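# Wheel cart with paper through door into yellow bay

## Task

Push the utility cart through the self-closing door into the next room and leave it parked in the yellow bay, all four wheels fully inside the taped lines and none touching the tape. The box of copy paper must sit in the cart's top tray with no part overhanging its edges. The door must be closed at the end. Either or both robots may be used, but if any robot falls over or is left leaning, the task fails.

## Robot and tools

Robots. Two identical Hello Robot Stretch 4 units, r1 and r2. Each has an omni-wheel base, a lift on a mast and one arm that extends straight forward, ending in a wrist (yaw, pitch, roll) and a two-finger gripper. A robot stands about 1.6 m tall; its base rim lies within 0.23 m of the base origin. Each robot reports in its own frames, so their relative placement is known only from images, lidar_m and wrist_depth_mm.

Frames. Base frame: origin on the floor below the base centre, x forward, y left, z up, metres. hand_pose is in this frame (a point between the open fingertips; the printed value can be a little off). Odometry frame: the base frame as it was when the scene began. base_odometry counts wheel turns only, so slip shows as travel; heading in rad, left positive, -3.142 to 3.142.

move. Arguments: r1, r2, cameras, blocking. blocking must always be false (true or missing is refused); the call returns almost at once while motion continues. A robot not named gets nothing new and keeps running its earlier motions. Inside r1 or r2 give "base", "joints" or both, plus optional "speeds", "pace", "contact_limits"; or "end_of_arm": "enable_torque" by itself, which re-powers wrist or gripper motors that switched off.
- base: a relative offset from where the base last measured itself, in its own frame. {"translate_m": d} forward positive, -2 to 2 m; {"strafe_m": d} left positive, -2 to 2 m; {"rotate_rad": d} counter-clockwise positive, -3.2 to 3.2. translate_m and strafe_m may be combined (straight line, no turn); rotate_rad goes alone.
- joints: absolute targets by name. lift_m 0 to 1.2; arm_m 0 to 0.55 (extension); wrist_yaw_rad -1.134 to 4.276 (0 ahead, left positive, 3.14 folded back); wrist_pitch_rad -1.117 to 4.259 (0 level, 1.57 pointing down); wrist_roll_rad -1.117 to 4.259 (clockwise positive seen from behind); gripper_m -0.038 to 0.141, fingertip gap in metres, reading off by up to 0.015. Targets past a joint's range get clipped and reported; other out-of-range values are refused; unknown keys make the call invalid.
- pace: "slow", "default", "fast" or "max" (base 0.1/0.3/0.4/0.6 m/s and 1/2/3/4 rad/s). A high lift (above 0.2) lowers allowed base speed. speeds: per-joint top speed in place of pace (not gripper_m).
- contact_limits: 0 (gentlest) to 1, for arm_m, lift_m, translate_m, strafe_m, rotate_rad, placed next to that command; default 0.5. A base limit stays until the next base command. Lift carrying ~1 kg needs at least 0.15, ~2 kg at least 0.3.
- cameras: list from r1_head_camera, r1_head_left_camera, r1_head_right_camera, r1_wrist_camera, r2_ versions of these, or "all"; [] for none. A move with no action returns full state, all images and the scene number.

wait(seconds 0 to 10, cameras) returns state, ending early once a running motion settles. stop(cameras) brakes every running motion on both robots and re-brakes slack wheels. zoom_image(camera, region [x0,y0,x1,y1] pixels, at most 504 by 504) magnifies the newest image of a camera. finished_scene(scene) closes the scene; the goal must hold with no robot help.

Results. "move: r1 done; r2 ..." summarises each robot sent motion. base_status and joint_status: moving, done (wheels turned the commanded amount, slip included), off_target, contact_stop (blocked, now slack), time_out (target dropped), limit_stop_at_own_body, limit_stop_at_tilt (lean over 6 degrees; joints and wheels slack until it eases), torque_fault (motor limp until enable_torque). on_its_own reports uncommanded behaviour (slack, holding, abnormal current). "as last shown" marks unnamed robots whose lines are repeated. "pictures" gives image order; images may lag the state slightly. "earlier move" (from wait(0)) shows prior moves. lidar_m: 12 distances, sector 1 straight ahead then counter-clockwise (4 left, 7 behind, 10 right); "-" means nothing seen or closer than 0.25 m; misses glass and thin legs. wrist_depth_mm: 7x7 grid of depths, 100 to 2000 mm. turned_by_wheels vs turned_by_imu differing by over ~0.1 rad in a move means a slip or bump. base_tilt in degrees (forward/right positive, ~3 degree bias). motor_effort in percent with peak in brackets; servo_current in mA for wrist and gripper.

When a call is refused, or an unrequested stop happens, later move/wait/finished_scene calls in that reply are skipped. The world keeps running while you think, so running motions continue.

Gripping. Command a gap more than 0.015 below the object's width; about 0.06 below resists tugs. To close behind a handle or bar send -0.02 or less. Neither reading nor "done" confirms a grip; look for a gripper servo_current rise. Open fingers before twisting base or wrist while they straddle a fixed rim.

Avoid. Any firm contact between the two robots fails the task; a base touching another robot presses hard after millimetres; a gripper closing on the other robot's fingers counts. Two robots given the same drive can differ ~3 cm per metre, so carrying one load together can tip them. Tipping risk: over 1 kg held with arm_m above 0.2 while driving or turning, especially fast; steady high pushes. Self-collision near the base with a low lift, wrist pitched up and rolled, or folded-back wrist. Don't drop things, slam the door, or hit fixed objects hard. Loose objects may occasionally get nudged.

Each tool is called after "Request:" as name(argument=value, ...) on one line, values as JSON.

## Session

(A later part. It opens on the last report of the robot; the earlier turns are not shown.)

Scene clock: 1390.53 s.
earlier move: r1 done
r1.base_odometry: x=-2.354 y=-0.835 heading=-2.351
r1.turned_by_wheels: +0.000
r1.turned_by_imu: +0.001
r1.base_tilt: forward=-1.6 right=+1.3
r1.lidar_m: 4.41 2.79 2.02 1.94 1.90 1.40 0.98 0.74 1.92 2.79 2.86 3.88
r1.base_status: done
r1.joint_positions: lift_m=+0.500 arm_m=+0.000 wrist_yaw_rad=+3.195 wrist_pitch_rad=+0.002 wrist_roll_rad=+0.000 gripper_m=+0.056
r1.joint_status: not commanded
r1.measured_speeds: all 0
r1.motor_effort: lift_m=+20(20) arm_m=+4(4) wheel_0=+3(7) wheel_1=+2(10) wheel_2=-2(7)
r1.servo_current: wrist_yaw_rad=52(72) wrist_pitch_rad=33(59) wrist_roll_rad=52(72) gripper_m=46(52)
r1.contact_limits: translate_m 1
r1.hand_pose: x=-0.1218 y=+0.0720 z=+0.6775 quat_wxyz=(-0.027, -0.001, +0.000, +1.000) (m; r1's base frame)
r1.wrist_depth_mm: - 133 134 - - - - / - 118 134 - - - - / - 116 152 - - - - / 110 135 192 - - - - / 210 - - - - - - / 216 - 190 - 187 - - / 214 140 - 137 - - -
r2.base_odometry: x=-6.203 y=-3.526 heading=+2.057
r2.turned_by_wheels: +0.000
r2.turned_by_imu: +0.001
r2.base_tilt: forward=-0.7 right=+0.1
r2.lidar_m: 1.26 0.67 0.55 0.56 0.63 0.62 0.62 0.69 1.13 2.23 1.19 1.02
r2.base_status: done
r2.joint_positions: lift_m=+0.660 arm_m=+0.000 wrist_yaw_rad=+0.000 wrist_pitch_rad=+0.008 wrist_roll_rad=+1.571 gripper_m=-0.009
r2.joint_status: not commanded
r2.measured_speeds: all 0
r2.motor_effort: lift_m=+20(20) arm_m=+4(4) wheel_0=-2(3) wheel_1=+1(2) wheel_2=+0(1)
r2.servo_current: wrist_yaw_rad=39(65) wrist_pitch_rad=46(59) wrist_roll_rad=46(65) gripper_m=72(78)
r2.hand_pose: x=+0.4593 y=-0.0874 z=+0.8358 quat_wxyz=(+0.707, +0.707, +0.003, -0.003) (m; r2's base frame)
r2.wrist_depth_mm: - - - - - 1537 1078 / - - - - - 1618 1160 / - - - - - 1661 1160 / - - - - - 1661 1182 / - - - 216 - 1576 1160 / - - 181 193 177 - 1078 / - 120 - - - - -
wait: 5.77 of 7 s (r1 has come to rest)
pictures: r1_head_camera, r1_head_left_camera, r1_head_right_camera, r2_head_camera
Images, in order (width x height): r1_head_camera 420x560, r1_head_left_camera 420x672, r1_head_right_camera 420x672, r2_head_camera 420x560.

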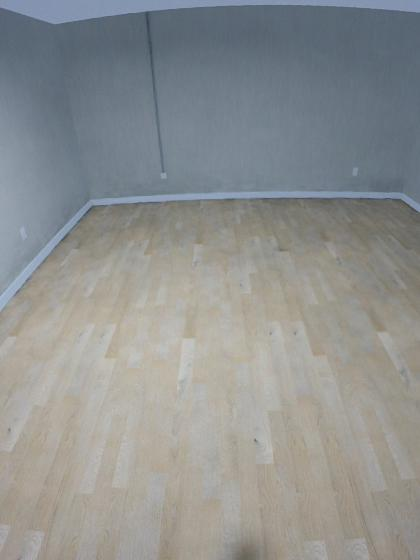

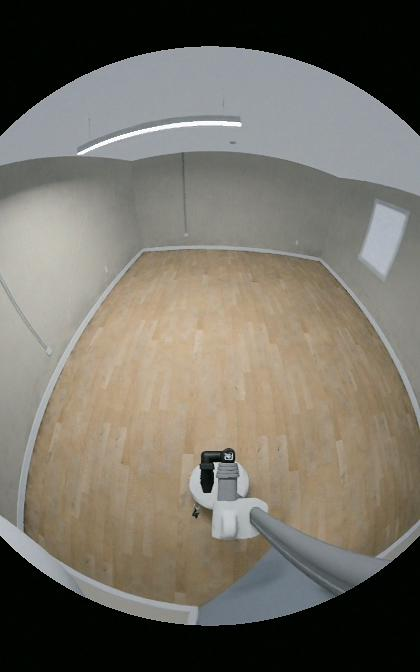

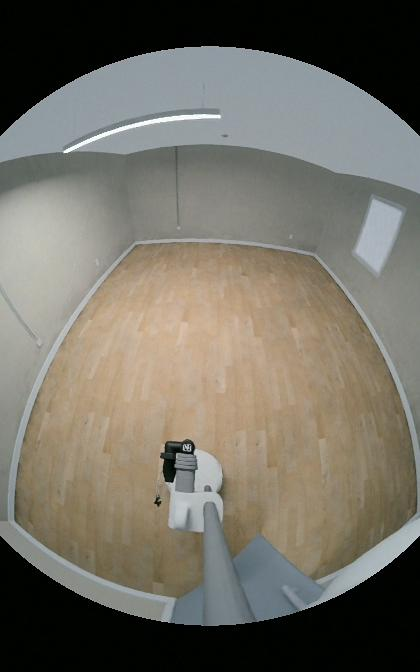

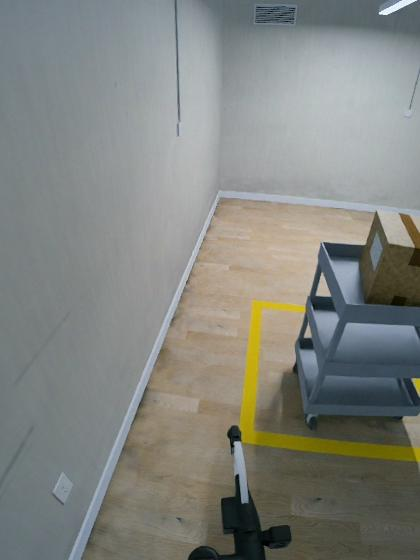

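Request:
move(r2={"base":{"strafe_m":-1.0}}, blocking=false)

Request:
wait(seconds=7, cameras=["r2_head_camera","r2_head_right_camera","r1_head_left_camera"])

Request:
zoom_image(camera="r2_head_camera", region=[0, 200, 420, 560])

Scene clock: 1396.20 s.
move: r2 moving
r1: as last shown
r1.turned_by_imu: +0.000
r1.lidar_m: 4.43 2.80 2.05 1.94 1.96 1.40 1.32 1.40 1.93 2.79 2.87 3.88
r1.motor_effort: lift_m=+20(20) arm_m=+4(4) wheel_0=+2(3) wheel_1=+2(3) wheel_2=-2(2)
r1.servo_current: wrist_yaw_rad=46(59) wrist_pitch_rad=46(46) wrist_roll_rad=59(65) gripper_m=39(39)
r1.contact_limits: translate_m 1
r1.wrist_depth_mm: - 134 134 - - - - / - 118 134 - - - - / - 116 152 - - - - / 110 135 193 - - - - / 209 - - - - - - / 216 - 190 - 187 - - / 214 151 183 137 - - -
r2.base_odometry: x=-6.171 y=-3.510 heading=+2.057
r2.turned_by_wheels: +0.000
r2.turned_by_imu: +0.001
r2.base_tilt: forward=-0.6 right=+0.1
r2.lidar_m: 1.29 0.73 0.59 0.57 0.67 0.61 0.62 0.73 1.16 2.19 1.17 1.01
r2.base_status: strafe_m moving
r2.joint_positions: lift_m=+0.660 arm_m=+0.000 wrist_yaw_rad=+0.000 wrist_pitch_rad=+0.008 wrist_roll_rad=+1.571 gripper_m=-0.009
r2.joint_status: not commanded
r2.measured_speeds: translate_m=-0.001 strafe_m=-0.140 rotate_rad=+0.006 lift_m=+0.000 arm_m=+0.000 wrist_yaw_rad=+0.000 wrist_pitch_rad=+0.000 wrist_roll_rad=+0.000
r2.motor_effort: lift_m=+20(20) arm_m=+4(4) wheel_0=+11(11) wheel_1=-11(11) wheel_2=+0(1)
r2.servo_current: wrist_yaw_rad=46(52) wrist_pitch_rad=46(52) wrist_roll_rad=59(59) gripper_m=72(78)
r2.hand_pose: x=+0.4593 y=-0.0874 z=+0.8358 quat_wxyz=(+0.707, +0.707, +0.003, -0.003) (m; r2's base frame)
r2.wrist_depth_mm: - - - - - 1499 1042 / - - - - - 1661 1160 / - - - - - 1756 1160 / - - - - - 1708 1182 / - - - 216 - 1576 1160 / - - 182 192 177 - 1118 / - 120 - - - - -
pictures: none

Scene clock: 1400.37 s.
earlier move: r2 done
r1.base_odometry: x=-2.354 y=-0.835 heading=-2.351
r1.turned_by_wheels: +0.000
r1.turned_by_imu: +0.000
r1.base_tilt: forward=-1.6 right=+1.3
r1.lidar_m: 4.44 2.81 2.02 1.93 1.92 1.40 1.33 1.41 1.95 2.78 2.87 3.89
r1.base_status: not commanded
r1.joint_positions: lift_m=+0.500 arm_m=+0.000 wrist_yaw_rad=+3.195 wrist_pitch_rad=+0.002 wrist_roll_rad=+0.000 gripper_m=+0.056
r1.joint_status: not commanded
r1.measured_speeds: all 0
r1.motor_effort: lift_m=+20(20) arm_m=+4(4) wheel_0=+3(4) wheel_1=+2(3) wheel_2=-2(2)
r1.servo_current: wrist_yaw_rad=52(72) wrist_pitch_rad=39(52) wrist_roll_rad=46(72) gripper_m=39(52)
r1.contact_limits: translate_m 1
r1.hand_pose: x=-0.1218 y=+0.0720 z=+0.6775 quat_wxyz=(-0.027, -0.001, +0.000, +1.000) (m; r1's base frame)
r1.wrist_depth_mm: - 134 133 - - - - / - 118 134 - - - - / - 116 152 - - - - / 109 135 192 - - - - / 211 - - - - - - / 215 - 190 - 187 - - / 213 151 181 137 - - -
r2.base_odometry: x=-5.319 y=-3.059 heading=+2.057
r2.turned_by_wheels: +0.000
r2.turned_by_imu: +0.000
r2.base_tilt: forward=-0.7 right=+0.0
r2.lidar_m: 0.77 0.88 1.54 1.52 1.02 0.81 0.81 0.94 1.25 1.25 1.46 2.41
r2.base_status: done
r2.joint_positions: lift_m=+0.660 arm_m=+0.000 wrist_yaw_rad=+0.000 wrist_pitch_rad=+0.008 wrist_roll_rad=+1.571 gripper_m=-0.009
r2.joint_status: not commanded
r2.measured_speeds: all 0
r2.motor_effort: lift_m=+20(20) arm_m=+4(4) wheel_0=+2(13) wheel_1=-1(12) wheel_2=+0(2)
r2.servo_current: wrist_yaw_rad=39(65) wrist_pitch_rad=46(59) wrist_roll_rad=39(65) gripper_m=72(78)
r2.hand_pose: x=+0.4593 y=-0.0874 z=+0.8358 quat_wxyz=(+0.707, +0.707, +0.003, -0.003) (m; r2's base frame)
r2.wrist_depth_mm: - - - - - 1618 1118 / - - - - - 1618 1138 / - - - - - 1661 1160 / - - - 559 - 564 - / - - - 559 - - - / - - 187 202 180 - - / - - - - - - -
wait: 4.17 of 7 s (r2 has come to rest)
pictures: r1_head_left_camera, r2_head_camera, r2_head_right_camera
Images, in order (width x height): r1_head_left_camera 420x672, r2_head_camera 420x560, r2_head_right_camera 420x672.

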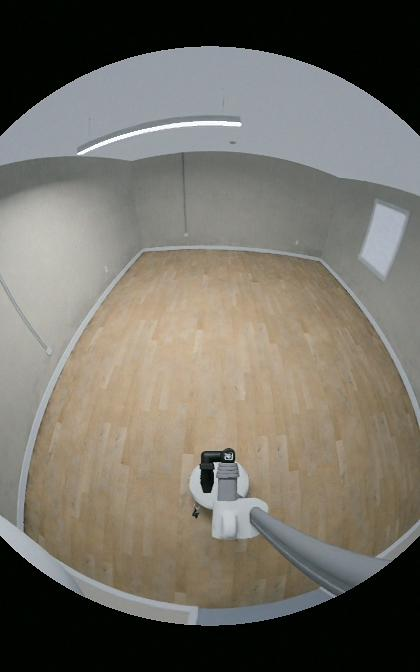

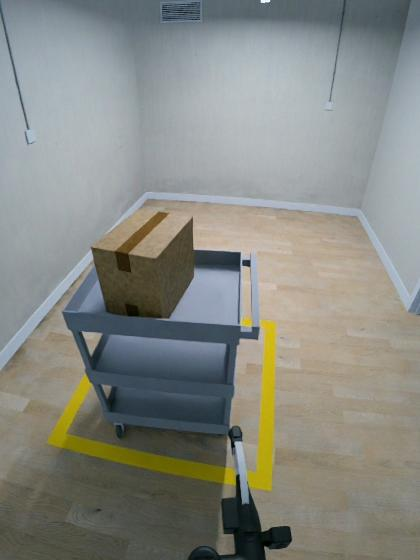

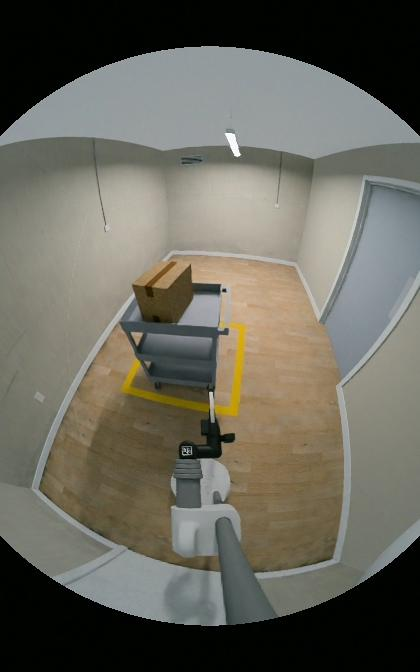

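Scaled by 1.200 from the camera's 420x560 image, which has a finer 1200x1600 frame.

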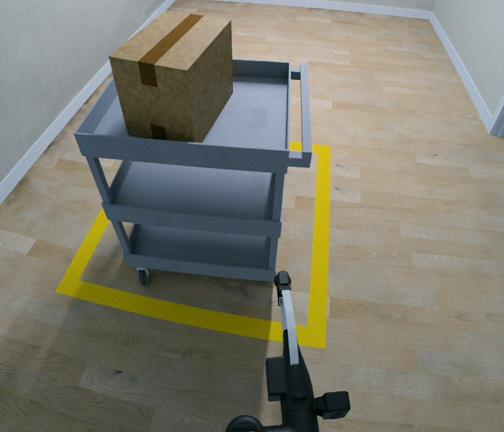

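Request:
finished_scene(scene=2)

The scene is finished: the task was done.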